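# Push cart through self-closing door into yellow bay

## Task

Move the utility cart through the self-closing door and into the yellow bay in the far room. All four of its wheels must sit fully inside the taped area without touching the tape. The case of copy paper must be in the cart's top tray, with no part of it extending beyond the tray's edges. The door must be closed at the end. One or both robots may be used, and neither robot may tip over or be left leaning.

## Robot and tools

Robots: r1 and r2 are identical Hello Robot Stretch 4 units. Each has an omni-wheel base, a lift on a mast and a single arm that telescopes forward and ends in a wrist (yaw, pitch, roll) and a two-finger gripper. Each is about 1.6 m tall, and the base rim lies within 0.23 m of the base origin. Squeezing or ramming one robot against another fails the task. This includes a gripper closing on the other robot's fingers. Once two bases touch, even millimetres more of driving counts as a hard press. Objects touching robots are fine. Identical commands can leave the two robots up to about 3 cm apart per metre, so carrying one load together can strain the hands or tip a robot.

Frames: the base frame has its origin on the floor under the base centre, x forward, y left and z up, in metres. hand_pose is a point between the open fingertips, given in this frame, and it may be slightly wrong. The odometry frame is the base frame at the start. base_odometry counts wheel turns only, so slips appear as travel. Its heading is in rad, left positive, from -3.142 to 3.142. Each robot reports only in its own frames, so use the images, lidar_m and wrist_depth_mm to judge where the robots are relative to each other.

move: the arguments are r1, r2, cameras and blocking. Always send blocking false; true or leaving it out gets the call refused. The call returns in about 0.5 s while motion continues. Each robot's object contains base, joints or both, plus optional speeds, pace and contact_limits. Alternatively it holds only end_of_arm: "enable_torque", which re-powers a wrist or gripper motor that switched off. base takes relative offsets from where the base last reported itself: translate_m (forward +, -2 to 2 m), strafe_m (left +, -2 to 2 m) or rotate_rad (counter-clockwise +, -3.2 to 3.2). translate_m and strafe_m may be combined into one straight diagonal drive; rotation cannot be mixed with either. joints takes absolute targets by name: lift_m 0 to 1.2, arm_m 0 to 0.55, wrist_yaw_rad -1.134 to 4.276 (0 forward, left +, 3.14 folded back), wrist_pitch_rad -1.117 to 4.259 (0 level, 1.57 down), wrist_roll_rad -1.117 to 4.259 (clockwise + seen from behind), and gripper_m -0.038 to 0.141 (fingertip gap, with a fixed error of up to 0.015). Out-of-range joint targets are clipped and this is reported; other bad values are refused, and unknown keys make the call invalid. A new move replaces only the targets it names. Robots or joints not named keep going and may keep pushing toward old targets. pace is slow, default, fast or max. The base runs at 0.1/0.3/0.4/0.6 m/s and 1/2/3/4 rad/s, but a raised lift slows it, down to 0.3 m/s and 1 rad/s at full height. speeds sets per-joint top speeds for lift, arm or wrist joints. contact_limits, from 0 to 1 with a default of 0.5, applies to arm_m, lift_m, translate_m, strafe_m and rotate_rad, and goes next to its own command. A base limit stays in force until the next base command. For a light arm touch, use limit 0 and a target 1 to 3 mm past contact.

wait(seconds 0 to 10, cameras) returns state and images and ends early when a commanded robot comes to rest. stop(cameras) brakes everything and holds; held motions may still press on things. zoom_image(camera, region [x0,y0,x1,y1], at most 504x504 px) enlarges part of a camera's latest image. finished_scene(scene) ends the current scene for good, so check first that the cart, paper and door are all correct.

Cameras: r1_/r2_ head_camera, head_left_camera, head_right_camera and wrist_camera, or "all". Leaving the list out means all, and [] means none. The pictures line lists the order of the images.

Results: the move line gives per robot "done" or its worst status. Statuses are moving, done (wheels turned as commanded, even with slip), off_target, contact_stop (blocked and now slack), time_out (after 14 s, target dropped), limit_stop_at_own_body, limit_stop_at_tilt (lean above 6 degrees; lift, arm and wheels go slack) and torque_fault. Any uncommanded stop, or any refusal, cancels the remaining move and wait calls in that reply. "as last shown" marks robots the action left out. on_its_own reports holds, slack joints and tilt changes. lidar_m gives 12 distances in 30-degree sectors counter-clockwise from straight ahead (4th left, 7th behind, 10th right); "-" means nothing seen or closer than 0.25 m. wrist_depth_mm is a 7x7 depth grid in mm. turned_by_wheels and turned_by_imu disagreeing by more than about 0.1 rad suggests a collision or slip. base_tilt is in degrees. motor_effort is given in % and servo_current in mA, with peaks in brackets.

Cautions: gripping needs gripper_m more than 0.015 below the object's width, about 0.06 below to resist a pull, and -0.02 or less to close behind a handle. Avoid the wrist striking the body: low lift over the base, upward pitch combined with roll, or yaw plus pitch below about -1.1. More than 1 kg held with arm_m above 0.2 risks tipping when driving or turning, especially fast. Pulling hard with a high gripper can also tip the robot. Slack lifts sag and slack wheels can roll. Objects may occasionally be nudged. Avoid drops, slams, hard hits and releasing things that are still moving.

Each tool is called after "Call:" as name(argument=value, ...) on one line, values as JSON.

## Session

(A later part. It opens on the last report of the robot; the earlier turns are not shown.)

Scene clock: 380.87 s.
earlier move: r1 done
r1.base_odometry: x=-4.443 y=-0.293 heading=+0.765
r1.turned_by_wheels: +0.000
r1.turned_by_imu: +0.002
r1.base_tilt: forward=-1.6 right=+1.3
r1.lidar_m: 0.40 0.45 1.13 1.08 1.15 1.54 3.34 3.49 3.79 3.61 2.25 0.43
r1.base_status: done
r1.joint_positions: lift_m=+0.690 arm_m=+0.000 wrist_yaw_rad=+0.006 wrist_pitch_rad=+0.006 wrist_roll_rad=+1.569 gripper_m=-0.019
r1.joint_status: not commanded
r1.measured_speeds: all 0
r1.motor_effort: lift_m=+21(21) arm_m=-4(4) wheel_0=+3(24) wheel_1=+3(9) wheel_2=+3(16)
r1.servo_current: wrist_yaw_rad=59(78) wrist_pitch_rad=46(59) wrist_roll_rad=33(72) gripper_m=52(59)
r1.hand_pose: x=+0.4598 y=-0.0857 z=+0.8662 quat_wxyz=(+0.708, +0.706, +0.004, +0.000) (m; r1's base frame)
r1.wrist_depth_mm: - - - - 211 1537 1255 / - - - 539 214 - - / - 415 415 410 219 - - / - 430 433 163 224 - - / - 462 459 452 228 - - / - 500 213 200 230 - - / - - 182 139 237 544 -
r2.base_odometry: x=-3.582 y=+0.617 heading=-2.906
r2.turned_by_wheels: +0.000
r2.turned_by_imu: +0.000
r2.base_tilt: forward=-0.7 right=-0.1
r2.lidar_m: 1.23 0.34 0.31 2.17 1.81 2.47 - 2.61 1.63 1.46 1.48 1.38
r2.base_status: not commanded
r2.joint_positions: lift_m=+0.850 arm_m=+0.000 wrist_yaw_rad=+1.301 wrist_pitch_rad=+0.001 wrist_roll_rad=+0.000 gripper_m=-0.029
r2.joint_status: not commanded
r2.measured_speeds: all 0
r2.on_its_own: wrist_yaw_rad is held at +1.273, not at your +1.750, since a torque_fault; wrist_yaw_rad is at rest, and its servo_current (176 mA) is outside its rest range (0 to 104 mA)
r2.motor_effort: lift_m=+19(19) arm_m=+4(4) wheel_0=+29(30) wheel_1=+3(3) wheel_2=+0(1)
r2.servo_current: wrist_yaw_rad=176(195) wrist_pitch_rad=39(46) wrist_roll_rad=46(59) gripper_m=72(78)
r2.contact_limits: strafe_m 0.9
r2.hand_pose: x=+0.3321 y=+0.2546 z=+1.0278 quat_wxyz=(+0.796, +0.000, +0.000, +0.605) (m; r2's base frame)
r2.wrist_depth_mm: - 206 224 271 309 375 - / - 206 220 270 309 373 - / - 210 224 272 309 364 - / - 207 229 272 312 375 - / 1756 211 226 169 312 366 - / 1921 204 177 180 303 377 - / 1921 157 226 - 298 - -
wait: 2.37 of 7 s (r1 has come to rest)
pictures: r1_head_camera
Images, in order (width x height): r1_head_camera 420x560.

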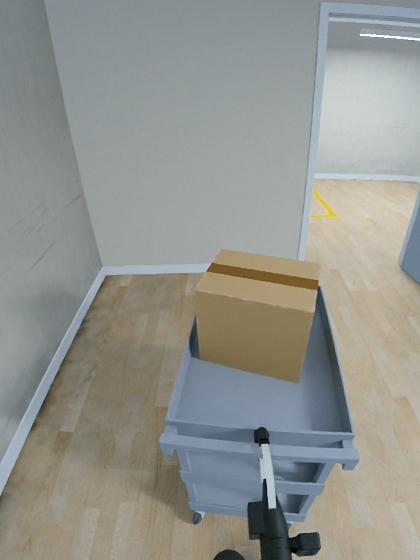

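Call:
move(r1={"base":{"translate_m":-0.9,"strafe_m":-1.1}}, blocking=false, cameras=[])

Call:
wait(seconds=9, cameras=["r1_head_camera","r1_head_left_camera"])

Scene clock: 391.47 s.
move: r1 moving
r1.base_odometry: x=-4.441 y=-0.325 heading=+0.767
r1.turned_by_wheels: +0.001
r1.turned_by_imu: +0.001
r1.base_tilt: forward=-1.5 right=+1.2
r1.lidar_m: 0.40 0.43 1.19 1.11 1.16 1.55 3.34 3.42 3.74 3.60 2.26 0.41
r1.base_status: translate_m moving; strafe_m moving
r1.joint_positions: lift_m=+0.690 arm_m=+0.000 wrist_yaw_rad=+0.006 wrist_pitch_rad=+0.006 wrist_roll_rad=+1.569 gripper_m=-0.019
r1.joint_status: not commanded
r1.measured_speeds: translate_m=-0.079 strafe_m=-0.096 rotate_rad=+0.000 lift_m=+0.000 arm_m=+0.000 wrist_yaw_rad=+0.000 wrist_pitch_rad=+0.000 wrist_roll_rad=+0.000
r1.motor_effort: lift_m=+21(21) arm_m=-4(4) wheel_0=+10(10) wheel_1=-9(10) wheel_2=+15(15)
r1.servo_current: wrist_yaw_rad=59(72) wrist_pitch_rad=52(59) wrist_roll_rad=59(59) gripper_m=46(52)
r1.hand_pose: x=+0.4598 y=-0.0857 z=+0.8662 quat_wxyz=(+0.708, +0.706, +0.004, +0.000) (m; r1's base frame)
r1.wrist_depth_mm: - - - - 216 1537 1205 / - - - 160 218 - - / - 424 421 415 223 - - / - 436 433 165 228 - - / - 459 455 169 232 - - / - 492 215 190 234 - - / - - 186 152 239 549 -
r2: as last shown
r2.lidar_m: 1.21 0.35 0.29 2.24 1.82 2.37 - 2.59 1.64 1.46 1.47 1.40
r2.on_its_own: wrist_yaw_rad is held at +1.273, not at your +1.750, since a torque_fault
r2.motor_effort: lift_m=+19(19) arm_m=+4(4) wheel_0=+29(30) wheel_1=+3(3) wheel_2=+1(1)
r2.servo_current: wrist_yaw_rad=189(195) wrist_pitch_rad=39(46) wrist_roll_rad=52(59) gripper_m=72(72)
r2.contact_limits: strafe_m 0.9
r2.wrist_depth_mm: - 206 223 270 310 373 - / - 206 220 271 309 373 - / - 210 225 271 309 364 - / - 207 229 272 309 375 - / 1863 211 225 169 310 366 - / - 204 177 181 304 377 - / 1921 149 227 - 298 - -
pictures: none
No camera images: "cameras" was empty.

Scene clock: 397.17 s.
earlier move: r1 done
r1.base_odometry: x=-4.329 y=-1.710 heading=+0.767
r1.turned_by_wheels: +0.001
r1.turned_by_imu: +0.002
r1.base_tilt: forward=-1.6 right=+1.3
r1.lidar_m: 0.26 0.25 0.48 2.16 2.25 2.49 2.39 2.54 2.62 2.54 2.63 0.55
r1.base_status: done
r1.joint_positions: lift_m=+0.690 arm_m=+0.000 wrist_yaw_rad=+0.020 wrist_pitch_rad=+0.007 wrist_roll_rad=+1.569 gripper_m=-0.019
r1.joint_status: not commanded
r1.measured_speeds: all 0
r1.on_its_own: wrist_yaw_rad is at rest, and its servo_current (117 mA) is outside its rest range (0 to 104 mA)
r1.motor_effort: lift_m=+21(21) arm_m=+5(5) wheel_0=+13(19) wheel_1=+6(12) wheel_2=+4(16)
r1.servo_current: wrist_yaw_rad=117(143) wrist_pitch_rad=46(59) wrist_roll_rad=26(72) gripper_m=52(59)
r1.hand_pose: x=+0.4609 y=-0.0815 z=+0.8661 quat_wxyz=(+0.708, +0.706, +0.009, +0.005) (m; r1's base frame)
r1.wrist_depth_mm: - - - - - 1708 1229 / - - - - - 1708 1205 / - - - - - 1756 1229 / - - - - 399 394 399 / - - - - 317 1708 1229 / - - - 206 241 1756 - / - - 178 - 178 134 -
r2.base_odometry: x=-3.582 y=+0.617 heading=-2.906
r2.turned_by_wheels: +0.000
r2.turned_by_imu: +0.001
r2.base_tilt: forward=-0.7 right=-0.1
r2.lidar_m: 1.24 0.34 0.33 2.93 3.28 1.78 2.23 2.63 1.64 1.47 1.45 1.40
r2.base_status: not commanded
r2.joint_positions: lift_m=+0.850 arm_m=+0.000 wrist_yaw_rad=+1.301 wrist_pitch_rad=+0.001 wrist_roll_rad=+0.000 gripper_m=-0.029
r2.joint_status: not commanded
r2.measured_speeds: all 0
r2.on_its_own: wrist_yaw_rad is held at +1.273, not at your +1.750, since a torque_fault; wrist_yaw_rad is at rest, and its servo_current (182 mA) is outside its rest range (0 to 104 mA)
r2.motor_effort: lift_m=+19(19) arm_m=+4(5) wheel_0=+29(30) wheel_1=+3(4) wheel_2=+0(1)
r2.servo_current: wrist_yaw_rad=182(195) wrist_pitch_rad=46(52) wrist_roll_rad=52(59) gripper_m=72(78)
r2.contact_limits: strafe_m 0.9
r2.hand_pose: x=+0.3321 y=+0.2546 z=+1.0278 quat_wxyz=(+0.796, +0.000, +0.000, +0.605) (m; r2's base frame)
r2.wrist_depth_mm: - 205 224 271 309 373 - / - 206 220 271 309 373 - / - 210 224 271 309 364 - / - 207 229 271 310 373 - / - 211 226 169 309 366 - / - 204 177 180 306 377 - / - 157 226 - 298 - -
wait: 5.70 of 9 s (r1 has come to rest)
pictures: r1_head_camera, r1_head_left_camera
Images, in order (width x height): r1_head_camera 420x560, r1_head_left_camera 420x672.

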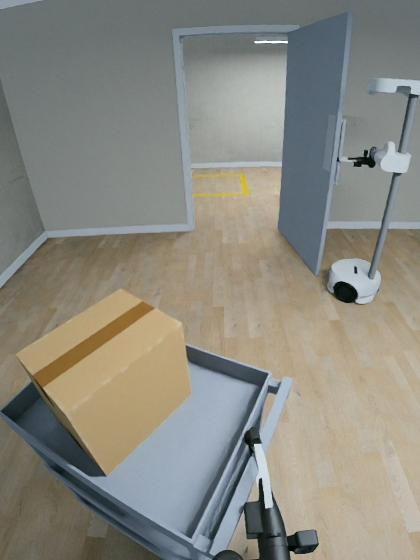

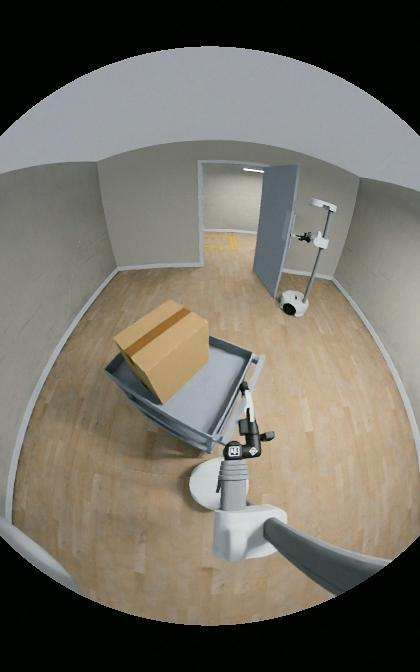

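Call:
move(r1={"base":{"translate_m":-1.2,"strafe_m":-0.35}}, blocking=false, cameras=[])

Call:
wait(seconds=9, cameras=["r1_head_camera","r1_head_left_camera"])

Scene clock: 403.97 s.
move: r1 moving
r1.base_odometry: x=-4.345 y=-1.738 heading=+0.768
r1.turned_by_wheels: +0.000
r1.turned_by_imu: +0.000
r1.base_tilt: forward=-1.6 right=+1.3
r1.lidar_m: 0.25 0.25 0.59 2.19 2.26 2.48 2.37 2.50 2.65 2.52 2.64 0.57
r1.base_status: translate_m moving; strafe_m moving
r1.joint_positions: lift_m=+0.690 arm_m=+0.000 wrist_yaw_rad=+0.020 wrist_pitch_rad=+0.007 wrist_roll_rad=+1.569 gripper_m=-0.019
r1.joint_status: not commanded
r1.measured_speeds: translate_m=-0.121 strafe_m=-0.035 rotate_rad=-0.001 lift_m=+0.000 arm_m=+0.000 wrist_yaw_rad=+0.000 wrist_pitch_rad=+0.000 wrist_roll_rad=+0.000
r1.motor_effort: lift_m=+21(21) arm_m=-4(5) wheel_0=+2(11) wheel_1=-4(5) wheel_2=+14(19)
r1.servo_current: wrist_yaw_rad=130(130) wrist_pitch_rad=46(52) wrist_roll_rad=52(52) gripper_m=52(52)
r1.hand_pose: x=+0.4610 y=-0.0815 z=+0.8660 quat_wxyz=(+0.708, +0.706, +0.010, +0.005) (m; r1's base frame)
r1.wrist_depth_mm: - - - - - 1708 1205 / - - - - - 1756 1205 / - - - - - 1708 1205 / - - - - 389 389 394 / - - - - 320 1708 1308 / - - - 202 246 1756 - / - - 179 128 181 133 -
r2: as last shown
r2.turned_by_imu: +0.000
r2.base_tilt: forward=-0.7 right=+0.0
r2.lidar_m: 1.23 0.35 0.33 2.91 3.30 1.79 2.26 2.59 1.62 1.46 1.46 1.40
r2.on_its_own: wrist_yaw_rad is held at +1.273, not at your +1.750, since a torque_fault
r2.motor_effort: lift_m=+18(19) arm_m=+4(4) wheel_0=+30(30) wheel_1=+3(3) wheel_2=+0(1)
r2.servo_current: wrist_yaw_rad=182(189) wrist_pitch_rad=39(46) wrist_roll_rad=46(59) gripper_m=65(72)
r2.contact_limits: strafe_m 0.9
r2.wrist_depth_mm: - 205 223 271 309 373 - / - 206 220 270 309 375 - / - 210 225 271 309 364 - / - 207 229 272 312 375 - / - 211 226 169 312 364 - / - 204 177 180 304 375 - / - 157 225 - 298 - -
pictures: none
No camera images: "cameras" was empty.

Scene clock: 409.07 s.
earlier move: r1 done
r1.base_odometry: x=-4.950 y=-2.795 heading=+0.766
r1.turned_by_wheels: -0.001
r1.turned_by_imu: -0.003
r1.base_tilt: forward=-1.6 right=+1.3
r1.lidar_m: 0.41 0.50 2.59 2.50 1.74 1.27 1.22 1.26 1.77 2.19 2.27 0.41
r1.base_status: done
r1.joint_positions: lift_m=+0.690 arm_m=+0.000 wrist_yaw_rad=-0.003 wrist_pitch_rad=+0.008 wrist_roll_rad=+1.569 gripper_m=-0.019
r1.joint_status: not commanded
r1.measured_speeds: all 0
r1.motor_effort: lift_m=+21(21) arm_m=+4(5) wheel_0=-7(11) wheel_1=-1(10) wheel_2=-5(19)
r1.servo_current: wrist_yaw_rad=59(143) wrist_pitch_rad=52(59) wrist_roll_rad=59(65) gripper_m=46(59)
r1.hand_pose: x=+0.4590 y=-0.0882 z=+0.8658 quat_wxyz=(+0.708, +0.706, +0.002, -0.004) (m; r1's base frame)
r1.wrist_depth_mm: - - - - 189 - - / - 392 392 - 198 - - / - 407 410 145 206 - - / - 439 442 154 216 - - / - 492 484 160 227 - - / - - 512 185 182 1756 - / - - 179 140 249 1576 1308
r2.base_odometry: x=-3.582 y=+0.617 heading=-2.906
r2.turned_by_wheels: +0.000
r2.turned_by_imu: +0.001
r2.base_tilt: forward=-0.7 right=+0.0
r2.lidar_m: 1.25 0.34 0.31 2.92 3.31 4.02 2.30 2.60 1.63 1.47 1.50 1.39
r2.base_status: not commanded
r2.joint_positions: lift_m=+0.850 arm_m=+0.000 wrist_yaw_rad=+1.301 wrist_pitch_rad=+0.001 wrist_roll_rad=+0.000 gripper_m=-0.029
r2.joint_status: not commanded
r2.measured_speeds: all 0
r2.on_its_own: wrist_yaw_rad is held at +1.273, not at your +1.750, since a torque_fault; wrist_yaw_rad is at rest, and its servo_current (195 mA) is outside its rest range (0 to 104 mA)
r2.motor_effort: lift_m=+19(19) arm_m=+4(4) wheel_0=+29(30) wheel_1=+3(3) wheel_2=+1(1)
r2.servo_current: wrist_yaw_rad=195(195) wrist_pitch_rad=39(52) wrist_roll_rad=52(59) gripper_m=65(78)
r2.contact_limits: strafe_m 0.9
r2.hand_pose: x=+0.3321 y=+0.2546 z=+1.0278 quat_wxyz=(+0.796, +0.000, +0.000, +0.605) (m; r2's base frame)
r2.wrist_depth_mm: - 205 224 270 309 375 - / - 206 221 270 310 375 - / - 210 224 271 310 364 - / - 206 229 272 310 373 - / - 210 225 169 312 366 - / - 204 177 180 303 377 - / - 157 226 - 298 - -
wait: 5.10 of 9 s (r1 has come to rest)
pictures: r1_head_camera, r1_head_left_camera
Images, in order (width x height): r1_head_camera 420x560, r1_head_left_camera 420x672.

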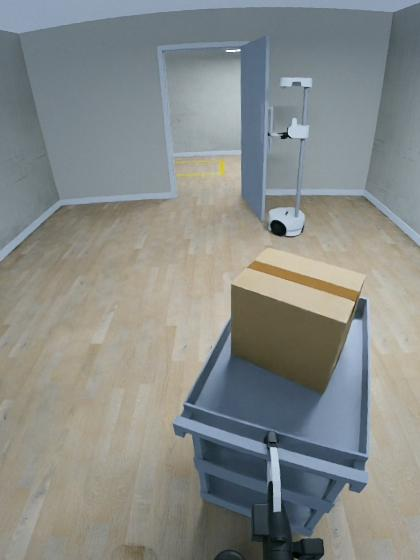

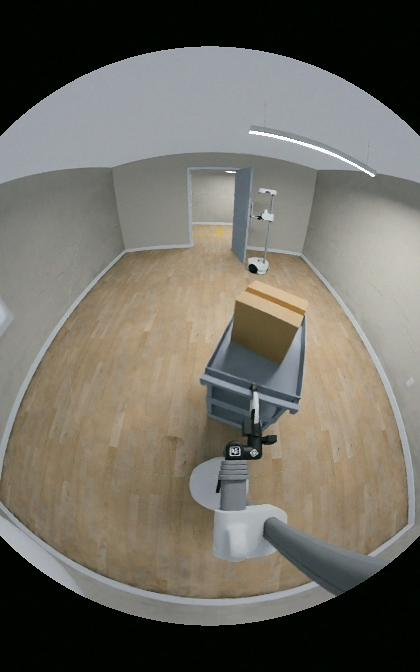

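Call:
move(r1={"base":{"translate_m":-0.02,"strafe_m":-0.22},"pace":"slow"}, blocking=false, cameras=[])

Call:
wait(seconds=9, cameras=["r1_head_camera"])

Scene clock: 414.40 s.
move: r1 moving
r1.base_odometry: x=-4.941 y=-2.806 heading=+0.767
r1.turned_by_wheels: +0.000
r1.turned_by_imu: +0.000
r1.base_tilt: forward=-1.6 right=+1.3
r1.lidar_m: 0.42 0.51 2.62 2.51 1.78 1.26 1.21 1.27 1.75 2.16 2.25 0.40
r1.base_status: translate_m moving; strafe_m moving
r1.joint_positions: lift_m=+0.690 arm_m=+0.000 wrist_yaw_rad=-0.003 wrist_pitch_rad=+0.008 wrist_roll_rad=+1.569 gripper_m=-0.019
r1.joint_status: not commanded
r1.measured_speeds: translate_m=-0.006 strafe_m=-0.055 rotate_rad=+0.000 lift_m=+0.000 arm_m=+0.000 wrist_yaw_rad=+0.000 wrist_pitch_rad=+0.000 wrist_roll_rad=+0.000
r1.motor_effort: lift_m=+21(21) arm_m=+4(4) wheel_0=+10(10) wheel_1=-4(8) wheel_2=+0(3)
r1.servo_current: wrist_yaw_rad=39(65) wrist_pitch_rad=52(59) wrist_roll_rad=39(65) gripper_m=52(52)
r1.hand_pose: x=+0.4590 y=-0.0882 z=+0.8658 quat_wxyz=(+0.708, +0.706, +0.002, -0.004) (m; r1's base frame)
r1.wrist_depth_mm: - - - - 187 - - / - 387 389 - 195 - - / - 404 410 - 205 - - / - 442 439 152 215 - - / - 492 484 159 226 - - / - - 512 185 185 1756 - / - - 181 141 249 1430 1308
r2: as last shown
r2.turned_by_imu: +0.000
r2.lidar_m: 1.22 0.33 0.32 2.93 3.29 4.03 2.29 2.62 1.63 1.45 1.48 1.40
r2.on_its_own: wrist_yaw_rad is held at +1.273, not at your +1.750, since a torque_fault
r2.motor_effort: lift_m=+18(19) arm_m=+4(4) wheel_0=+30(30) wheel_1=+3(3) wheel_2=+0(0)
r2.servo_current: wrist_yaw_rad=189(189) wrist_pitch_rad=46(46) wrist_roll_rad=52(59) gripper_m=65(72)
r2.contact_limits: strafe_m 0.9
r2.wrist_depth_mm: - 205 223 270 309 373 - / - 206 220 271 310 373 - / - 211 224 272 310 362 - / - 207 229 273 309 375 - / - 211 225 169 312 366 - / - 204 177 181 304 375 - / - 157 225 - 300 - -
pictures: none
No camera images: "cameras" was empty.

Scene clock: 417.30 s.
earlier move: r1 done
r1.base_odometry: x=-4.812 y=-2.967 heading=+0.767
r1.turned_by_wheels: +0.000
r1.turned_by_imu: +0.000
r1.base_tilt: forward=-1.6 right=+1.3
r1.lidar_m: 0.39 0.41 2.84 2.73 1.68 1.25 1.18 1.24 1.76 1.95 2.04 0.42
r1.base_status: done
r1.joint_positions: lift_m=+0.690 arm_m=+0.000 wrist_yaw_rad=+0.003 wrist_pitch_rad=+0.008 wrist_roll_rad=+1.569 gripper_m=-0.019
r1.joint_status: not commanded
r1.measured_speeds: all 0
r1.motor_effort: lift_m=+21(21) arm_m=+4(4) wheel_0=+7(18) wheel_1=-1(8) wheel_2=+0(5)
r1.servo_current: wrist_yaw_rad=33(85) wrist_pitch_rad=52(59) wrist_roll_rad=46(65) gripper_m=52(59)
r1.hand_pose: x=+0.4595 y=-0.0865 z=+0.8658 quat_wxyz=(+0.708, +0.706, +0.004, -0.002) (m; r1's base frame)
r1.wrist_depth_mm: - - - 154 213 1499 - / - - - 157 217 - - / - 413 415 219 221 - - / - 427 430 163 224 - - / - 455 459 166 229 - - / - 488 473 185 231 - - / - - 178 145 237 544 -
r2.base_odometry: x=-3.582 y=+0.617 heading=-2.906
r2.turned_by_wheels: +0.000
r2.turned_by_imu: +0.000
r2.base_tilt: forward=-0.7 right=+0.0
r2.lidar_m: 1.22 0.33 0.31 2.91 3.28 4.00 2.30 2.61 1.63 1.47 1.47 1.39
r2.base_status: not commanded
r2.joint_positions: lift_m=+0.850 arm_m=+0.000 wrist_yaw_rad=+1.301 wrist_pitch_rad=+0.001 wrist_roll_rad=+0.000 gripper_m=-0.029
r2.joint_status: not commanded
r2.measured_speeds: all 0
r2.on_its_own: wrist_yaw_rad is held at +1.273, not at your +1.750, since a torque_fault; wrist_yaw_rad is at rest, and its servo_current (182 mA) is outside its rest range (0 to 104 mA)
r2.motor_effort: lift_m=+19(19) arm_m=+4(4) wheel_0=+29(30) wheel_1=+3(3) wheel_2=+1(1)
r2.servo_current: wrist_yaw_rad=182(195) wrist_pitch_rad=33(46) wrist_roll_rad=46(59) gripper_m=65(72)
r2.contact_limits: strafe_m 0.9
r2.hand_pose: x=+0.3321 y=+0.2546 z=+1.0278 quat_wxyz=(+0.796, +0.000, +0.000, +0.605) (m; r2's base frame)
r2.wrist_depth_mm: - 206 224 270 309 373 - / - 205 220 271 310 373 - / - 210 225 271 309 362 - / - 208 229 272 312 375 - / - 211 225 169 312 364 - / - 204 177 180 303 377 - / - 157 226 - 300 - -
wait: 2.90 of 9 s (r1 has come to rest)
pictures: r1_head_camera
Images, in order (width x height): r1_head_camera 420x560.

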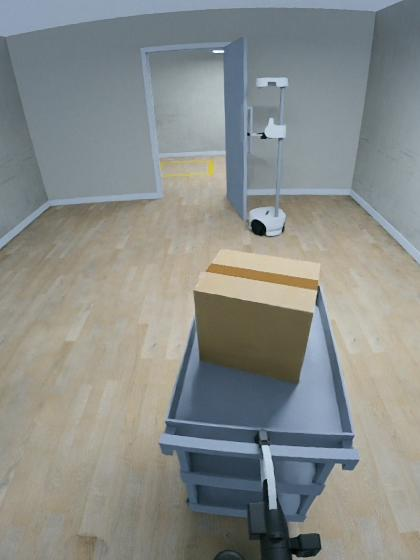

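Call:
move(r1={"base":{"translate_m":0.3,"strafe_m":-0.11},"pace":"slow"}, blocking=false, cameras=[])

Call:
wait(seconds=9, cameras=["r1_head_camera"])

Scene clock: 422.20 s.
move: r1 moving
r1.base_odometry: x=-4.800 y=-2.962 heading=+0.768
r1.turned_by_wheels: +0.001
r1.turned_by_imu: +0.001
r1.base_tilt: forward=-1.6 right=+1.3
r1.lidar_m: 0.40 0.42 2.86 2.72 1.71 1.25 1.19 1.27 1.73 1.96 2.04 0.42
r1.base_status: translate_m moving; strafe_m moving
r1.joint_positions: lift_m=+0.690 arm_m=+0.000 wrist_yaw_rad=+0.003 wrist_pitch_rad=+0.008 wrist_roll_rad=+1.569 gripper_m=-0.019
r1.joint_status: not commanded
r1.measured_speeds: translate_m=+0.049 strafe_m=-0.017 rotate_rad=+0.002 lift_m=+0.000 arm_m=+0.000 wrist_yaw_rad=+0.000 wrist_pitch_rad=+0.000 wrist_roll_rad=+0.000
r1.motor_effort: lift_m=+21(21) arm_m=+4(4) wheel_0=+10(12) wheel_1=+3(6) wheel_2=-9(11)
r1.servo_current: wrist_yaw_rad=46(65) wrist_pitch_rad=52(52) wrist_roll_rad=46(65) gripper_m=52(52)
r1.hand_pose: x=+0.4595 y=-0.0867 z=+0.8658 quat_wxyz=(+0.708, +0.706, +0.004, -0.002) (m; r1's base frame)
r1.wrist_depth_mm: - - - 216 217 1576 1182 / - - - 218 220 - - / - 418 418 221 223 - - / - 430 433 165 226 - - / - 455 449 167 229 - - / - 477 466 185 185 - - / - - 180 143 236 - -
r2: as last shown
r2.base_tilt: forward=-0.8 right=+0.0
r2.lidar_m: 1.23 0.35 0.31 2.91 3.30 4.01 2.28 2.63 1.64 1.46 1.46 1.39
r2.on_its_own: wrist_yaw_rad is held at +1.273, not at your +1.750, since a torque_fault
r2.motor_effort: lift_m=+18(19) arm_m=+4(4) wheel_0=+29(30) wheel_1=+3(3) wheel_2=+1(1)
r2.servo_current: wrist_yaw_rad=189(195) wrist_pitch_rad=46(46) wrist_roll_rad=46(59) gripper_m=65(72)
r2.contact_limits: strafe_m 0.9
r2.wrist_depth_mm: - 205 223 271 309 370 - / - 206 220 271 309 373 - / - 211 224 271 310 362 - / - 207 229 271 312 375 - / - 211 225 169 312 366 - / - 203 178 181 304 377 - / - 157 225 - 298 - -
pictures: none
No camera images: "cameras" was empty.

Scene clock: 426.10 s.
earlier move: r1 done
r1.base_odometry: x=-4.519 y=-2.838 heading=+0.767
r1.turned_by_wheels: -0.001
r1.turned_by_imu: -0.004
r1.base_tilt: forward=-1.6 right=+1.3
r1.lidar_m: 0.41 0.45 2.98 2.81 2.16 1.56 1.50 1.56 1.95 1.85 1.92 0.39
r1.base_status: done
r1.joint_positions: lift_m=+0.690 arm_m=+0.000 wrist_yaw_rad=-0.005 wrist_pitch_rad=+0.008 wrist_roll_rad=+1.569 gripper_m=-0.019
r1.joint_status: not commanded
r1.measured_speeds: all 0
r1.motor_effort: lift_m=+21(21) arm_m=+4(4) wheel_0=+1(12) wheel_1=+2(7) wheel_2=-5(15)
r1.servo_current: wrist_yaw_rad=46(72) wrist_pitch_rad=52(59) wrist_roll_rad=39(65) gripper_m=52(52)
r1.hand_pose: x=+0.4588 y=-0.0889 z=+0.8658 quat_wxyz=(+0.708, +0.706, +0.001, -0.005) (m; r1's base frame)
r1.wrist_depth_mm: - - - - 207 1537 - / - - - - 213 - - / - 407 410 157 217 - - / - 436 439 161 223 - - / - 462 459 165 229 - - / - 512 480 181 181 1661 - / - - 179 138 241 - -
r2.base_odometry: x=-3.582 y=+0.617 heading=-2.906
r2.turned_by_wheels: +0.000
r2.turned_by_imu: +0.001
r2.base_tilt: forward=-0.7 right=+0.0
r2.lidar_m: 1.22 0.35 0.32 2.91 3.32 4.02 1.97 2.64 1.65 1.46 1.47 1.38
r2.base_status: not commanded
r2.joint_positions: lift_m=+0.850 arm_m=+0.000 wrist_yaw_rad=+1.301 wrist_pitch_rad=+0.001 wrist_roll_rad=+0.000 gripper_m=-0.029
r2.joint_status: not commanded
r2.measured_speeds: all 0
r2.on_its_own: wrist_yaw_rad is held at +1.273, not at your +1.750, since a torque_fault; wrist_yaw_rad is at rest, and its servo_current (189 mA) is outside its rest range (0 to 104 mA)
r2.motor_effort: lift_m=+19(19) arm_m=+4(4) wheel_0=+29(30) wheel_1=+3(3) wheel_2=+0(1)
r2.servo_current: wrist_yaw_rad=189(202) wrist_pitch_rad=46(46) wrist_roll_rad=46(65) gripper_m=65(78)
r2.contact_limits: strafe_m 0.9
r2.hand_pose: x=+0.3321 y=+0.2546 z=+1.0278 quat_wxyz=(+0.796, +0.000, +0.000, +0.605) (m; r2's base frame)
r2.wrist_depth_mm: - 206 224 270 307 370 - / - 206 220 271 309 373 - / - 210 225 271 309 364 - / - 207 229 272 309 375 - / - 211 225 169 312 364 - / - 204 177 180 306 375 - / - 157 226 - 298 - -
wait: 3.90 of 9 s (r1 has come to rest)
pictures: r1_head_camera
Images, in order (width x height): r1_head_camera 420x560.

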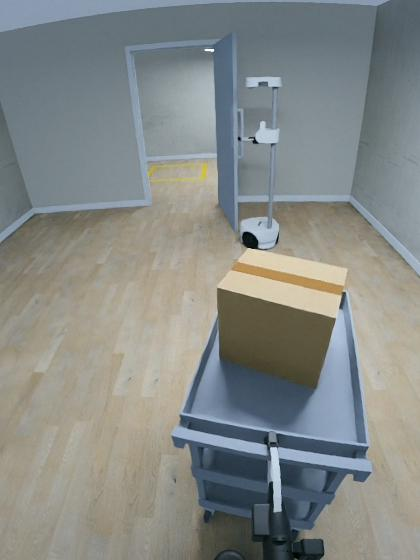

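Call:
move(r1={"base":{"translate_m":0.05,"strafe_m":-0.3},"pace":"slow"}, blocking=false, cameras=[])

Call:
wait(seconds=9, cameras=["r1_head_camera"])

Scene clock: 431.87 s.
move: r1 moving
r1.base_odometry: x=-4.509 y=-2.846 heading=+0.767
r1.turned_by_wheels: +0.000
r1.turned_by_imu: +0.000
r1.base_tilt: forward=-1.6 right=+1.2
r1.lidar_m: 0.41 0.47 2.98 2.83 2.15 1.54 1.49 1.56 1.93 1.83 1.90 0.42
r1.base_status: translate_m moving; strafe_m moving
r1.joint_positions: lift_m=+0.690 arm_m=+0.000 wrist_yaw_rad=-0.003 wrist_pitch_rad=+0.008 wrist_roll_rad=+1.569 gripper_m=-0.019
r1.joint_status: not commanded
r1.measured_speeds: translate_m=+0.007 strafe_m=-0.051 rotate_rad=+0.002 lift_m=+0.000 arm_m=+0.000 wrist_yaw_rad=+0.019 wrist_pitch_rad=+0.000 wrist_roll_rad=+0.000
r1.motor_effort: lift_m=+21(21) arm_m=+4(4) wheel_0=+8(9) wheel_1=-5(8) wheel_2=-4(8)
r1.servo_current: wrist_yaw_rad=59(72) wrist_pitch_rad=52(59) wrist_roll_rad=52(78) gripper_m=46(52)
r1.hand_pose: x=+0.4590 y=-0.0883 z=+0.8658 quat_wxyz=(+0.708, +0.706, +0.002, -0.004) (m; r1's base frame)
r1.wrist_depth_mm: - - - - 205 - - / - - 597 - 210 - - / - 407 410 154 216 - - / - 433 433 160 222 - - / - 462 466 164 227 - - / - 508 484 185 184 1661 - / - - 181 145 241 554 -
r2: as last shown
r2.turned_by_imu: +0.000
r2.lidar_m: 1.22 0.34 0.31 2.93 3.30 3.99 1.96 2.63 1.64 1.45 1.48 1.40
r2.on_its_own: wrist_yaw_rad is held at +1.273, not at your +1.750, since a torque_fault
r2.servo_current: wrist_yaw_rad=182(189) wrist_pitch_rad=39(46) wrist_roll_rad=46(52) gripper_m=72(72)
r2.contact_limits: strafe_m 0.9
r2.wrist_depth_mm: - 205 224 270 310 373 - / - 206 221 271 309 373 - / - 211 225 272 310 366 - / - 207 229 271 310 373 - / - 211 225 169 310 366 - / - 204 177 180 306 377 - / - 157 226 - 298 - -
pictures: none
No camera images: "cameras" was empty.

Scene clock: 435.63 s.
earlier move: r1 done
r1.base_odometry: x=-4.275 y=-3.020 heading=+0.767
r1.turned_by_wheels: +0.001
r1.turned_by_imu: +0.000
r1.base_tilt: forward=-1.6 right=+1.3
r1.lidar_m: 0.39 0.37 3.30 3.11 2.20 1.60 1.53 1.60 1.64 1.55 1.61 0.42
r1.base_status: done
r1.joint_positions: lift_m=+0.690 arm_m=+0.000 wrist_yaw_rad=+0.004 wrist_pitch_rad=+0.008 wrist_roll_rad=+1.569 gripper_m=-0.019
r1.joint_status: not commanded
r1.measured_speeds: all 0
r1.motor_effort: lift_m=+21(21) arm_m=-4(4) wheel_0=+6(14) wheel_1=-2(8) wheel_2=+4(8)
r1.servo_current: wrist_yaw_rad=39(85) wrist_pitch_rad=52(59) wrist_roll_rad=39(78) gripper_m=46(59)
r1.hand_pose: x=+0.4596 y=-0.0862 z=+0.8658 quat_wxyz=(+0.708, +0.706, +0.004, -0.001) (m; r1's base frame)
r1.wrist_depth_mm: - - - 242 243 1464 1182 / - - - - 240 1708 - / - - - 237 238 - - / - 430 433 236 237 - - / - 445 442 175 235 - - / - 452 459 185 233 - - / - 462 179 140 231 - -
r2.base_odometry: x=-3.582 y=+0.617 heading=-2.906
r2.turned_by_wheels: +0.000
r2.turned_by_imu: +0.001
r2.base_tilt: forward=-0.7 right=+0.0
r2.lidar_m: 1.22 0.32 0.31 2.92 3.32 4.01 1.92 2.64 1.65 1.45 1.46 1.36
r2.base_status: not commanded
r2.joint_positions: lift_m=+0.850 arm_m=+0.000 wrist_yaw_rad=+1.301 wrist_pitch_rad=+0.001 wrist_roll_rad=+0.000 gripper_m=-0.029
r2.joint_status: not commanded
r2.measured_speeds: all 0
r2.on_its_own: wrist_yaw_rad is held at +1.273, not at your +1.750, since a torque_fault; wrist_yaw_rad is at rest, and its servo_current (182 mA) is outside its rest range (0 to 104 mA)
r2.motor_effort: lift_m=+18(19) arm_m=+4(5) wheel_0=+29(30) wheel_1=+3(3) wheel_2=+1(1)
r2.servo_current: wrist_yaw_rad=182(195) wrist_pitch_rad=33(46) wrist_roll_rad=65(65) gripper_m=78(78)
r2.contact_limits: strafe_m 0.9
r2.hand_pose: x=+0.3321 y=+0.2546 z=+1.0278 quat_wxyz=(+0.796, +0.000, +0.000, +0.605) (m; r2's base frame)
r2.wrist_depth_mm: - 206 223 270 310 375 - / - 206 220 270 309 375 - / - 210 225 271 309 364 - / - 207 229 271 310 373 - / - 211 226 169 310 366 - / - 204 177 181 304 377 - / - 157 226 - 300 - -
wait: 3.77 of 9 s (r1 has come to rest)
pictures: r1_head_camera
Images, in order (width x height): r1_head_camera 420x560.

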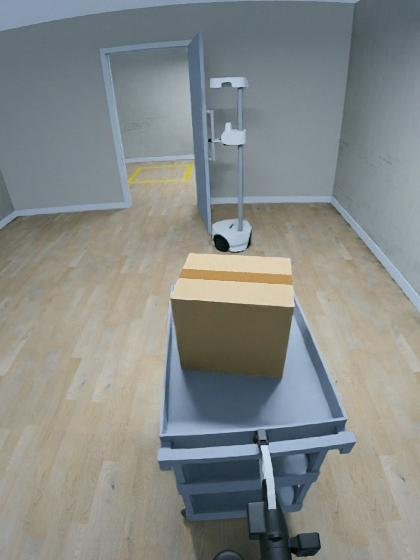

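Call:
move(r1={"base":{"translate_m":0.0,"strafe_m":-0.16},"pace":"slow"}, blocking=false, cameras=[])

Call:
wait(seconds=9, cameras=["r1_head_camera"])

Call:
move(r1={"base":{"translate_m":0.4,"strafe_m":0.06}}, blocking=false, cameras=[])

Call:
wait(seconds=9, cameras=["r1_head_camera"])

Scene clock: 442.63 s.
move: r1 moving
r1.base_odometry: x=-4.265 y=-3.030 heading=+0.768
r1.turned_by_wheels: +0.001
r1.turned_by_imu: +0.001
r1.base_tilt: forward=-1.6 right=+1.3
r1.lidar_m: 0.38 0.39 3.31 3.14 2.22 1.62 1.54 1.61 1.63 1.53 1.56 0.46
r1.base_status: translate_m moving; strafe_m moving
r1.joint_positions: lift_m=+0.690 arm_m=+0.000 wrist_yaw_rad=+0.005 wrist_pitch_rad=+0.008 wrist_roll_rad=+1.569 gripper_m=-0.019
r1.joint_status: not commanded
r1.measured_speeds: translate_m=+0.000 strafe_m=-0.056 rotate_rad=+0.001 lift_m=+0.000 arm_m=+0.000 wrist_yaw_rad=+0.001 wrist_pitch_rad=+0.000 wrist_roll_rad=+0.000
r1.motor_effort: lift_m=+21(21) arm_m=-4(4) wheel_0=+12(12) wheel_1=-6(6) wheel_2=+5(6)
r1.servo_current: wrist_yaw_rad=46(59) wrist_pitch_rad=52(59) wrist_roll_rad=33(52) gripper_m=52(52)
r1.hand_pose: x=+0.4597 y=-0.0860 z=+0.8658 quat_wxyz=(+0.708, +0.706, +0.004, -0.001) (m; r1's base frame)
r1.wrist_depth_mm: - - - 244 245 1576 1182 / - - - 243 241 1618 - / - - - 239 239 - - / - 433 436 236 238 - - / - 439 442 175 236 - - / - 455 452 185 235 - - / - 459 178 139 231 - -
r2: as last shown
r2.turned_by_imu: +0.000
r2.base_tilt: forward=-0.8 right=+0.0
r2.lidar_m: 1.24 0.31 0.31 2.93 3.29 4.04 1.91 2.62 1.61 1.45 1.47 1.37
r2.on_its_own: wrist_yaw_rad is held at +1.273, not at your +1.750, since a torque_fault
r2.motor_effort: lift_m=+18(19) arm_m=+4(4) wheel_0=+29(30) wheel_1=+3(3) wheel_2=+0(1)
r2.servo_current: wrist_yaw_rad=182(195) wrist_pitch_rad=39(39) wrist_roll_rad=46(52) gripper_m=65(78)
r2.contact_limits: strafe_m 0.9
r2.wrist_depth_mm: - 206 224 271 309 373 - / - 206 220 272 310 373 - / - 210 225 271 310 362 - / - 207 229 272 312 373 - / - 210 226 169 312 366 - / - 204 177 180 306 377 - / - 157 226 - 300 - -
pictures: none
No camera images: "cameras" was empty.

Scene clock: 444.87 s.
earlier move: r1 done
r1.base_odometry: x=-4.164 y=-3.134 heading=+0.768
r1.turned_by_wheels: +0.000
r1.turned_by_imu: +0.000
r1.base_tilt: forward=-1.6 right=+1.3
r1.lidar_m: 0.33 0.33 3.46 3.29 2.21 1.61 1.53 1.61 1.43 1.39 1.46 0.45
r1.base_status: done
r1.joint_positions: lift_m=+0.690 arm_m=+0.000 wrist_yaw_rad=+0.005 wrist_pitch_rad=+0.008 wrist_roll_rad=+1.569 gripper_m=-0.019
r1.joint_status: not commanded
r1.measured_speeds: all 0
r1.motor_effort: lift_m=+21(21) arm_m=-4(4) wheel_0=+4(12) wheel_1=-3(8) wheel_2=+6(8)
r1.servo_current: wrist_yaw_rad=59(78) wrist_pitch_rad=52(65) wrist_roll_rad=39(72) gripper_m=39(59)
r1.hand_pose: x=+0.4598 y=-0.0859 z=+0.8658 quat_wxyz=(+0.708, +0.706, +0.005, -0.001) (m; r1's base frame)
r1.wrist_depth_mm: - - - - 291 298 300 / - - - - 278 1618 1229 / - - - - 263 1756 - / - - - 255 252 878 - / - 442 445 237 241 - - / - 436 439 185 230 - - / - 430 179 157 221 - -
r2.base_odometry: x=-3.582 y=+0.617 heading=-2.906
r2.turned_by_wheels: +0.000
r2.turned_by_imu: +0.000
r2.base_tilt: forward=-0.7 right=+0.0
r2.lidar_m: 1.23 0.33 0.31 2.89 3.31 4.00 1.90 1.99 1.66 1.45 1.48 1.38
r2.base_status: not commanded
r2.joint_positions: lift_m=+0.850 arm_m=+0.000 wrist_yaw_rad=+1.301 wrist_pitch_rad=+0.001 wrist_roll_rad=+0.000 gripper_m=-0.029
r2.joint_status: not commanded
r2.measured_speeds: all 0
r2.on_its_own: wrist_yaw_rad is held at +1.273, not at your +1.750, since a torque_fault; wrist_yaw_rad is at rest, and its servo_current (182 mA) is outside its rest range (0 to 104 mA)
r2.motor_effort: lift_m=+19(19) arm_m=+4(4) wheel_0=+29(30) wheel_1=+3(3) wheel_2=+0(1)
r2.servo_current: wrist_yaw_rad=182(195) wrist_pitch_rad=46(46) wrist_roll_rad=46(59) gripper_m=72(78)
r2.contact_limits: strafe_m 0.9
r2.hand_pose: x=+0.3321 y=+0.2546 z=+1.0278 quat_wxyz=(+0.796, +0.000, +0.000, +0.605) (m; r2's base frame)
r2.wrist_depth_mm: - 205 224 270 310 373 - / - 205 220 270 309 375 - / - 210 224 271 309 364 - / - 206 229 272 309 377 - / - 211 225 169 312 368 - / - 204 177 180 307 377 - / - 157 225 - 298 - -
wait: 2.23 of 9 s (r1 has come to rest)
pictures: r1_head_camera
Images, in order (width x height): r1_head_camera 420x560.

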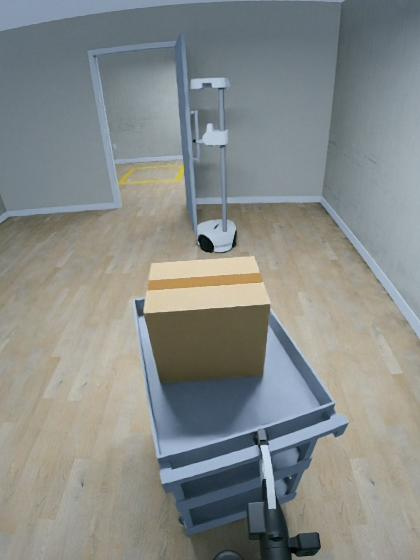

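Scene clock: 445.37 s.
move: r1 moving
r1.base_odometry: x=-4.145 y=-3.110 heading=+0.767
r1.turned_by_wheels: +0.000
r1.turned_by_imu: -0.001
r1.base_tilt: forward=-1.7 right=+1.3
r1.lidar_m: 0.32 0.32 3.43 3.27 2.28 1.63 1.55 1.63 1.45 1.40 1.45 0.45
r1.base_status: translate_m moving; strafe_m moving
r1.joint_positions: lift_m=+0.690 arm_m=+0.000 wrist_yaw_rad=-0.005 wrist_pitch_rad=+0.008 wrist_roll_rad=+1.569 gripper_m=-0.020
r1.joint_status: not commanded
r1.measured_speeds: translate_m=+0.122 strafe_m=+0.016 rotate_rad=-0.004 lift_m=+0.000 arm_m=+0.000 wrist_yaw_rad=-0.071 wrist_pitch_rad=+0.000 wrist_roll_rad=+0.000
r1.motor_effort: lift_m=+21(21) arm_m=+4(4) wheel_0=+6(8) wheel_1=+6(9) wheel_2=-14(14)
r1.servo_current: wrist_yaw_rad=33(65) wrist_pitch_rad=52(59) wrist_roll_rad=52(52) gripper_m=52(52)
r1.hand_pose: x=+0.4588 y=-0.0889 z=+0.8658 quat_wxyz=(+0.708, +0.706, +0.001, -0.005) (m; r1's base frame)
r1.wrist_depth_mm: - - - 237 - 1618 1160 / - - - - 306 327 404 / - - - - 271 1756 1255 / - - - 258 256 1863 - / - 442 442 184 242 - - / - 427 427 185 183 - - / - 418 180 145 216 - -
r2: as last shown
r2.lidar_m: 1.22 0.33 0.31 2.91 3.32 3.97 1.87 1.91 1.64 1.46 1.47 1.37
r2.on_its_own: wrist_yaw_rad is held at +1.273, not at your +1.750, since a torque_fault
r2.motor_effort: lift_m=+19(19) arm_m=+4(4) wheel_0=+29(30) wheel_1=+3(3) wheel_2=+0(0)
r2.servo_current: wrist_yaw_rad=189(189) wrist_pitch_rad=46(46) wrist_roll_rad=52(52) gripper_m=65(72)
r2.contact_limits: strafe_m 0.9
r2.wrist_depth_mm: - 206 224 271 309 373 - / - 206 220 271 309 375 - / - 210 225 271 310 362 - / - 207 229 271 310 375 - / - 211 224 169 312 366 - / - 204 178 181 306 379 - / - 157 225 - 298 - -
pictures: none
No camera images: "cameras" was empty.

Scene clock: 447.70 s.
earlier move: r1 done
r1.base_odometry: x=-3.918 y=-2.814 heading=+0.768
r1.turned_by_wheels: +0.001
r1.turned_by_imu: -0.003
r1.base_tilt: forward=-1.6 right=+1.3
r1.lidar_m: 0.32 0.35 3.42 3.22 2.77 2.02 1.93 2.04 1.51 1.45 1.51 0.45
r1.base_status: done
r1.joint_positions: lift_m=+0.690 arm_m=+0.000 wrist_yaw_rad=-0.004 wrist_pitch_rad=+0.008 wrist_roll_rad=+1.569 gripper_m=-0.020
r1.joint_status: not commanded
r1.measured_speeds: all 0
r1.motor_effort: lift_m=+21(21) arm_m=-2(4) wheel_0=+2(8) wheel_1=+1(9) wheel_2=+0(24)
r1.servo_current: wrist_yaw_rad=26(111) wrist_pitch_rad=52(59) wrist_roll_rad=33(72) gripper_m=46(52)
r1.hand_pose: x=+0.4590 y=-0.0885 z=+0.8658 quat_wxyz=(+0.708, +0.706, +0.001, -0.004) (m; r1's base frame)
r1.wrist_depth_mm: - - - 242 319 1430 1118 / - - - - 309 1499 1138 / - - - - 273 1708 - / - - - 260 258 1863 - / - - 442 237 240 - - / - 430 430 186 229 - - / - 421 182 142 216 - -
r2.base_odometry: x=-3.582 y=+0.617 heading=-2.906
r2.turned_by_wheels: +0.000
r2.turned_by_imu: +0.000
r2.base_tilt: forward=-0.7 right=+0.0
r2.lidar_m: 1.24 0.35 0.33 2.93 3.33 4.01 1.51 1.63 1.63 1.45 1.48 1.38
r2.base_status: not commanded
r2.joint_positions: lift_m=+0.850 arm_m=+0.000 wrist_yaw_rad=+1.301 wrist_pitch_rad=+0.001 wrist_roll_rad=+0.000 gripper_m=-0.029
r2.joint_status: not commanded
r2.measured_speeds: all 0
r2.on_its_own: wrist_yaw_rad is held at +1.273, not at your +1.750, since a torque_fault; wrist_yaw_rad is at rest, and its servo_current (182 mA) is outside its rest range (0 to 104 mA)
r2.motor_effort: lift_m=+19(19) arm_m=+4(5) wheel_0=+29(30) wheel_1=+3(3) wheel_2=+0(1)
r2.servo_current: wrist_yaw_rad=182(189) wrist_pitch_rad=39(46) wrist_roll_rad=52(59) gripper_m=65(78)
r2.contact_limits: strafe_m 0.9
r2.hand_pose: x=+0.3321 y=+0.2546 z=+1.0278 quat_wxyz=(+0.796, +0.000, +0.000, +0.605) (m; r2's base frame)
r2.wrist_depth_mm: - 205 224 272 310 373 - / - 206 220 271 310 373 - / - 210 224 271 310 364 - / - 207 229 273 310 373 - / - 210 224 169 310 364 - / - 204 177 181 304 377 - / - 157 225 - 298 - -
wait: 2.33 of 9 s (r1 has come to rest)
pictures: r1_head_camera
Images, in order (width x height): r1_head_camera 420x560.

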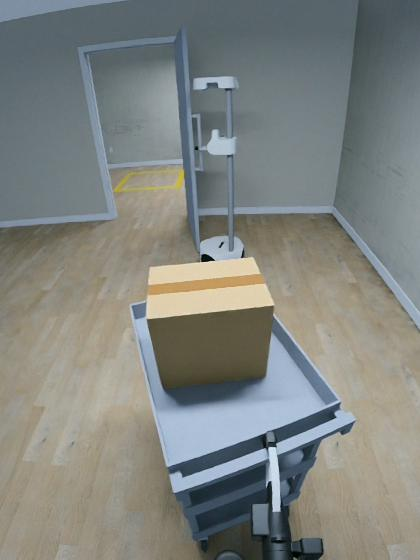

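Call:
move(r1={"base":{"translate_m":0.4,"strafe_m":0.1}}, blocking=false, cameras=[])

Call:
wait(seconds=9, cameras=["r1_head_camera"])

Scene clock: 456.40 s.
move: r1 moving
r1.base_odometry: x=-3.901 y=-2.786 heading=+0.768
r1.turned_by_wheels: +0.000
r1.turned_by_imu: -0.001
r1.base_tilt: forward=-1.6 right=+1.3
r1.lidar_m: 0.32 0.32 3.40 3.22 2.83 2.07 1.95 2.06 1.52 1.45 1.53 0.46
r1.base_status: translate_m moving; strafe_m moving
r1.joint_positions: lift_m=+0.690 arm_m=+0.000 wrist_yaw_rad=-0.004 wrist_pitch_rad=+0.008 wrist_roll_rad=+1.569 gripper_m=-0.020
r1.joint_status: not commanded
r1.measured_speeds: translate_m=+0.121 strafe_m=+0.030 rotate_rad=-0.003 lift_m=+0.000 arm_m=+0.000 wrist_yaw_rad=+0.000 wrist_pitch_rad=+0.000 wrist_roll_rad=+0.000
r1.motor_effort: lift_m=+21(21) arm_m=+4(4) wheel_0=+0(7) wheel_1=+8(9) wheel_2=-13(15)
r1.servo_current: wrist_yaw_rad=59(59) wrist_pitch_rad=59(59) wrist_roll_rad=52(52) gripper_m=39(46)
r1.hand_pose: x=+0.4589 y=-0.0886 z=+0.8658 quat_wxyz=(+0.708, +0.706, +0.001, -0.004) (m; r1's base frame)
r1.wrist_depth_mm: - - - 243 - 1618 1138 / - - - - 310 332 330 / - - - - 279 1756 1308 / - - - 259 257 1808 - / - 442 449 239 240 - - / - 430 430 185 185 - - / - 418 182 144 213 - -
r2: as last shown
r2.lidar_m: 1.23 0.34 0.32 2.93 3.27 4.04 1.46 1.65 1.65 1.44 1.47 1.39
r2.on_its_own: wrist_yaw_rad is held at +1.273, not at your +1.750, since a torque_fault
r2.motor_effort: lift_m=+18(19) arm_m=+4(4) wheel_0=+29(30) wheel_1=+3(3) wheel_2=+0(1)
r2.servo_current: wrist_yaw_rad=182(189) wrist_pitch_rad=39(46) wrist_roll_rad=59(59) gripper_m=72(72)
r2.contact_limits: strafe_m 0.9
r2.wrist_depth_mm: - 206 224 271 309 373 - / - 206 220 271 309 375 - / - 211 224 272 310 362 - / - 206 229 272 312 373 - / - 211 225 169 312 366 - / - 204 177 180 304 375 - / - 157 225 - 298 - -
pictures: none
No camera images: "cameras" was empty.

Scene clock: 458.73 s.
earlier move: r1 done
r1.base_odometry: x=-3.700 y=-2.464 heading=+0.768
r1.turned_by_wheels: +0.000
r1.turned_by_imu: -0.001
r1.base_tilt: forward=-1.6 right=+1.3
r1.lidar_m: 0.32 0.35 3.32 3.13 3.22 2.44 2.34 2.25 1.62 1.53 1.62 0.46
r1.base_status: done
r1.joint_positions: lift_m=+0.690 arm_m=+0.000 wrist_yaw_rad=-0.005 wrist_pitch_rad=+0.008 wrist_roll_rad=+1.569 gripper_m=-0.020
r1.joint_status: not commanded
r1.measured_speeds: all 0
r1.motor_effort: lift_m=+21(21) arm_m=-4(4) wheel_0=+1(7) wheel_1=+0(9) wheel_2=+1(17)
r1.servo_current: wrist_yaw_rad=59(72) wrist_pitch_rad=59(59) wrist_roll_rad=46(65) gripper_m=46(52)
r1.hand_pose: x=+0.4588 y=-0.0890 z=+0.8658 quat_wxyz=(+0.708, +0.706, +0.001, -0.005) (m; r1's base frame)
r1.wrist_depth_mm: - - - - 301 307 310 / - - - - 289 1576 1205 / - - - - 266 1708 - / - - - 256 254 - - / - 439 445 236 241 - - / - 433 436 186 185 - - / - 424 178 144 219 - -
r2.base_odometry: x=-3.582 y=+0.617 heading=-2.906
r2.turned_by_wheels: +0.000
r2.turned_by_imu: +0.000
r2.base_tilt: forward=-0.7 right=+0.0
r2.lidar_m: 1.22 0.34 0.31 2.92 3.31 4.03 1.10 1.32 1.66 1.46 1.47 1.37
r2.base_status: not commanded
r2.joint_positions: lift_m=+0.850 arm_m=+0.000 wrist_yaw_rad=+1.301 wrist_pitch_rad=+0.001 wrist_roll_rad=+0.000 gripper_m=-0.029
r2.joint_status: not commanded
r2.measured_speeds: all 0
r2.on_its_own: wrist_yaw_rad is held at +1.273, not at your +1.750, since a torque_fault; wrist_yaw_rad is at rest, and its servo_current (176 mA) is outside its rest range (0 to 104 mA)
r2.motor_effort: lift_m=+19(19) arm_m=+4(4) wheel_0=+30(30) wheel_1=+3(3) wheel_2=+0(1)
r2.servo_current: wrist_yaw_rad=176(189) wrist_pitch_rad=39(46) wrist_roll_rad=52(59) gripper_m=72(78)
r2.contact_limits: strafe_m 0.9
r2.hand_pose: x=+0.3321 y=+0.2546 z=+1.0278 quat_wxyz=(+0.796, +0.000, +0.000, +0.605) (m; r2's base frame)
r2.wrist_depth_mm: - 205 224 271 309 373 - / - 206 220 271 309 373 - / - 210 225 273 309 364 - / - 206 229 273 310 375 - / - 211 225 169 312 366 - / - 204 177 181 304 379 - / - 157 224 - 298 - -
wait: 2.33 of 9 s (r1 has come to rest)
pictures: r1_head_camera
Images, in order (width x height): r1_head_camera 420x560.

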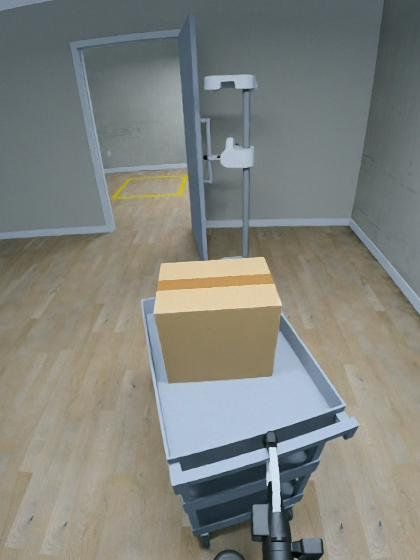

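Call:
move(r1={"base":{"translate_m":0.3,"strafe_m":0.0}}, blocking=false, cameras=[])

Call:
wait(seconds=9, cameras=["r1_head_camera"])

Scene clock: 464.27 s.
move: r1 moving
r1.base_odometry: x=-3.677 y=-2.442 heading=+0.768
r1.turned_by_wheels: +0.000
r1.turned_by_imu: +0.000
r1.base_tilt: forward=-1.6 right=+1.2
r1.lidar_m: 0.34 0.34 3.29 3.15 3.21 2.46 2.36 2.27 1.64 1.54 1.62 0.43
r1.base_status: translate_m moving; strafe_m moving
r1.joint_positions: lift_m=+0.690 arm_m=+0.000 wrist_yaw_rad=-0.005 wrist_pitch_rad=+0.008 wrist_roll_rad=+1.569 gripper_m=-0.020
r1.joint_status: not commanded
r1.measured_speeds: translate_m=+0.122 strafe_m=+0.000 rotate_rad=+0.001 lift_m=+0.000 arm_m=+0.000 wrist_yaw_rad=+0.000 wrist_pitch_rad=+0.000 wrist_roll_rad=+0.000
r1.motor_effort: lift_m=+21(21) arm_m=+4(4) wheel_0=+6(7) wheel_1=+8(8) wheel_2=-12(15)
r1.servo_current: wrist_yaw_rad=59(72) wrist_pitch_rad=46(59) wrist_roll_rad=65(65) gripper_m=46(52)
r1.hand_pose: x=+0.4587 y=-0.0890 z=+0.8658 quat_wxyz=(+0.708, +0.706, +0.001, -0.005) (m; r1's base frame)
r1.wrist_depth_mm: - - - - 303 1397 1078 / - - - - 286 1499 1160 / - - - - 263 1808 - / - - - 256 254 1921 - / - 442 442 236 242 - - / - 430 430 185 230 - - / - 424 179 145 218 - -
r2: as last shown
r2.base_tilt: forward=-0.8 right=+0.0
r2.lidar_m: 1.24 0.34 0.32 2.90 3.29 3.98 1.10 1.35 1.64 1.45 1.46 1.38
r2.on_its_own: wrist_yaw_rad is held at +1.273, not at your +1.750, since a torque_fault
r2.motor_effort: lift_m=+18(19) arm_m=+4(4) wheel_0=+29(30) wheel_1=+4(4) wheel_2=+0(1)
r2.servo_current: wrist_yaw_rad=182(202) wrist_pitch_rad=39(46) wrist_roll_rad=46(52) gripper_m=65(72)
r2.contact_limits: strafe_m 0.9
r2.wrist_depth_mm: - 205 224 270 310 373 - / - 206 220 271 310 373 - / - 210 225 271 309 364 - / - 207 229 271 310 375 - / - 211 225 169 312 364 - / - 204 177 181 304 377 - / - 157 225 - 297 - -
pictures: none
No camera images: "cameras" was empty.

Scene clock: 466.23 s.
earlier move: r1 done
r1.base_odometry: x=-3.484 y=-2.255 heading=+0.769
r1.turned_by_wheels: +0.000
r1.turned_by_imu: +0.000
r1.base_tilt: forward=-1.6 right=+1.3
r1.lidar_m: 0.34 0.33 3.29 3.14 3.26 2.76 2.65 2.29 1.62 1.55 1.60 0.45
r1.base_status: done
r1.joint_positions: lift_m=+0.690 arm_m=+0.000 wrist_yaw_rad=-0.003 wrist_pitch_rad=+0.008 wrist_roll_rad=+1.569 gripper_m=-0.020
r1.joint_status: not commanded
r1.measured_speeds: all 0
r1.motor_effort: lift_m=+21(21) arm_m=-3(4) wheel_0=+2(11) wheel_1=+2(8) wheel_2=+2(15)
r1.servo_current: wrist_yaw_rad=59(72) wrist_pitch_rad=52(59) wrist_roll_rad=52(78) gripper_m=46(59)
r1.hand_pose: x=+0.4591 y=-0.0882 z=+0.8658 quat_wxyz=(+0.708, +0.706, +0.002, -0.004) (m; r1's base frame)
r1.wrist_depth_mm: - - - - 304 1397 1060 / - - - - 289 1499 1138 / - - - - 270 1661 - / - - - 256 255 1537 - / - 442 442 236 242 - - / - 433 433 186 229 - - / - 427 179 155 219 - -
r2.base_odometry: x=-3.582 y=+0.617 heading=-2.906
r2.turned_by_wheels: +0.000
r2.turned_by_imu: +0.000
r2.base_tilt: forward=-0.7 right=+0.0
r2.lidar_m: 1.23 0.34 0.33 2.93 3.30 4.03 0.80 1.08 1.64 1.45 1.47 1.38
r2.base_status: not commanded
r2.joint_positions: lift_m=+0.850 arm_m=+0.000 wrist_yaw_rad=+1.301 wrist_pitch_rad=+0.001 wrist_roll_rad=+0.000 gripper_m=-0.029
r2.joint_status: not commanded
r2.measured_speeds: all 0
r2.on_its_own: wrist_yaw_rad is held at +1.273, not at your +1.750, since a torque_fault; wrist_yaw_rad is at rest, and its servo_current (182 mA) is outside its rest range (0 to 104 mA)
r2.motor_effort: lift_m=+18(19) arm_m=+4(4) wheel_0=+30(30) wheel_1=+3(4) wheel_2=+0(1)
r2.servo_current: wrist_yaw_rad=182(202) wrist_pitch_rad=39(46) wrist_roll_rad=46(59) gripper_m=72(78)
r2.contact_limits: strafe_m 0.9
r2.hand_pose: x=+0.3321 y=+0.2546 z=+1.0278 quat_wxyz=(+0.796, +0.000, +0.000, +0.605) (m; r2's base frame)
r2.wrist_depth_mm: - 206 224 270 310 373 - / - 206 220 270 309 373 - / - 210 225 271 310 364 - / - 207 229 271 310 373 - / - 210 226 169 310 366 - / - 204 177 181 304 375 - / - 157 225 - 300 - -
wait: 1.97 of 9 s (r1 has come to rest)
pictures: r1_head_camera
Images, in order (width x height): r1_head_camera 420x560.

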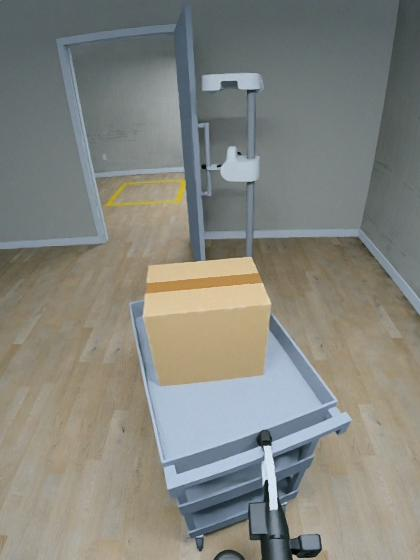

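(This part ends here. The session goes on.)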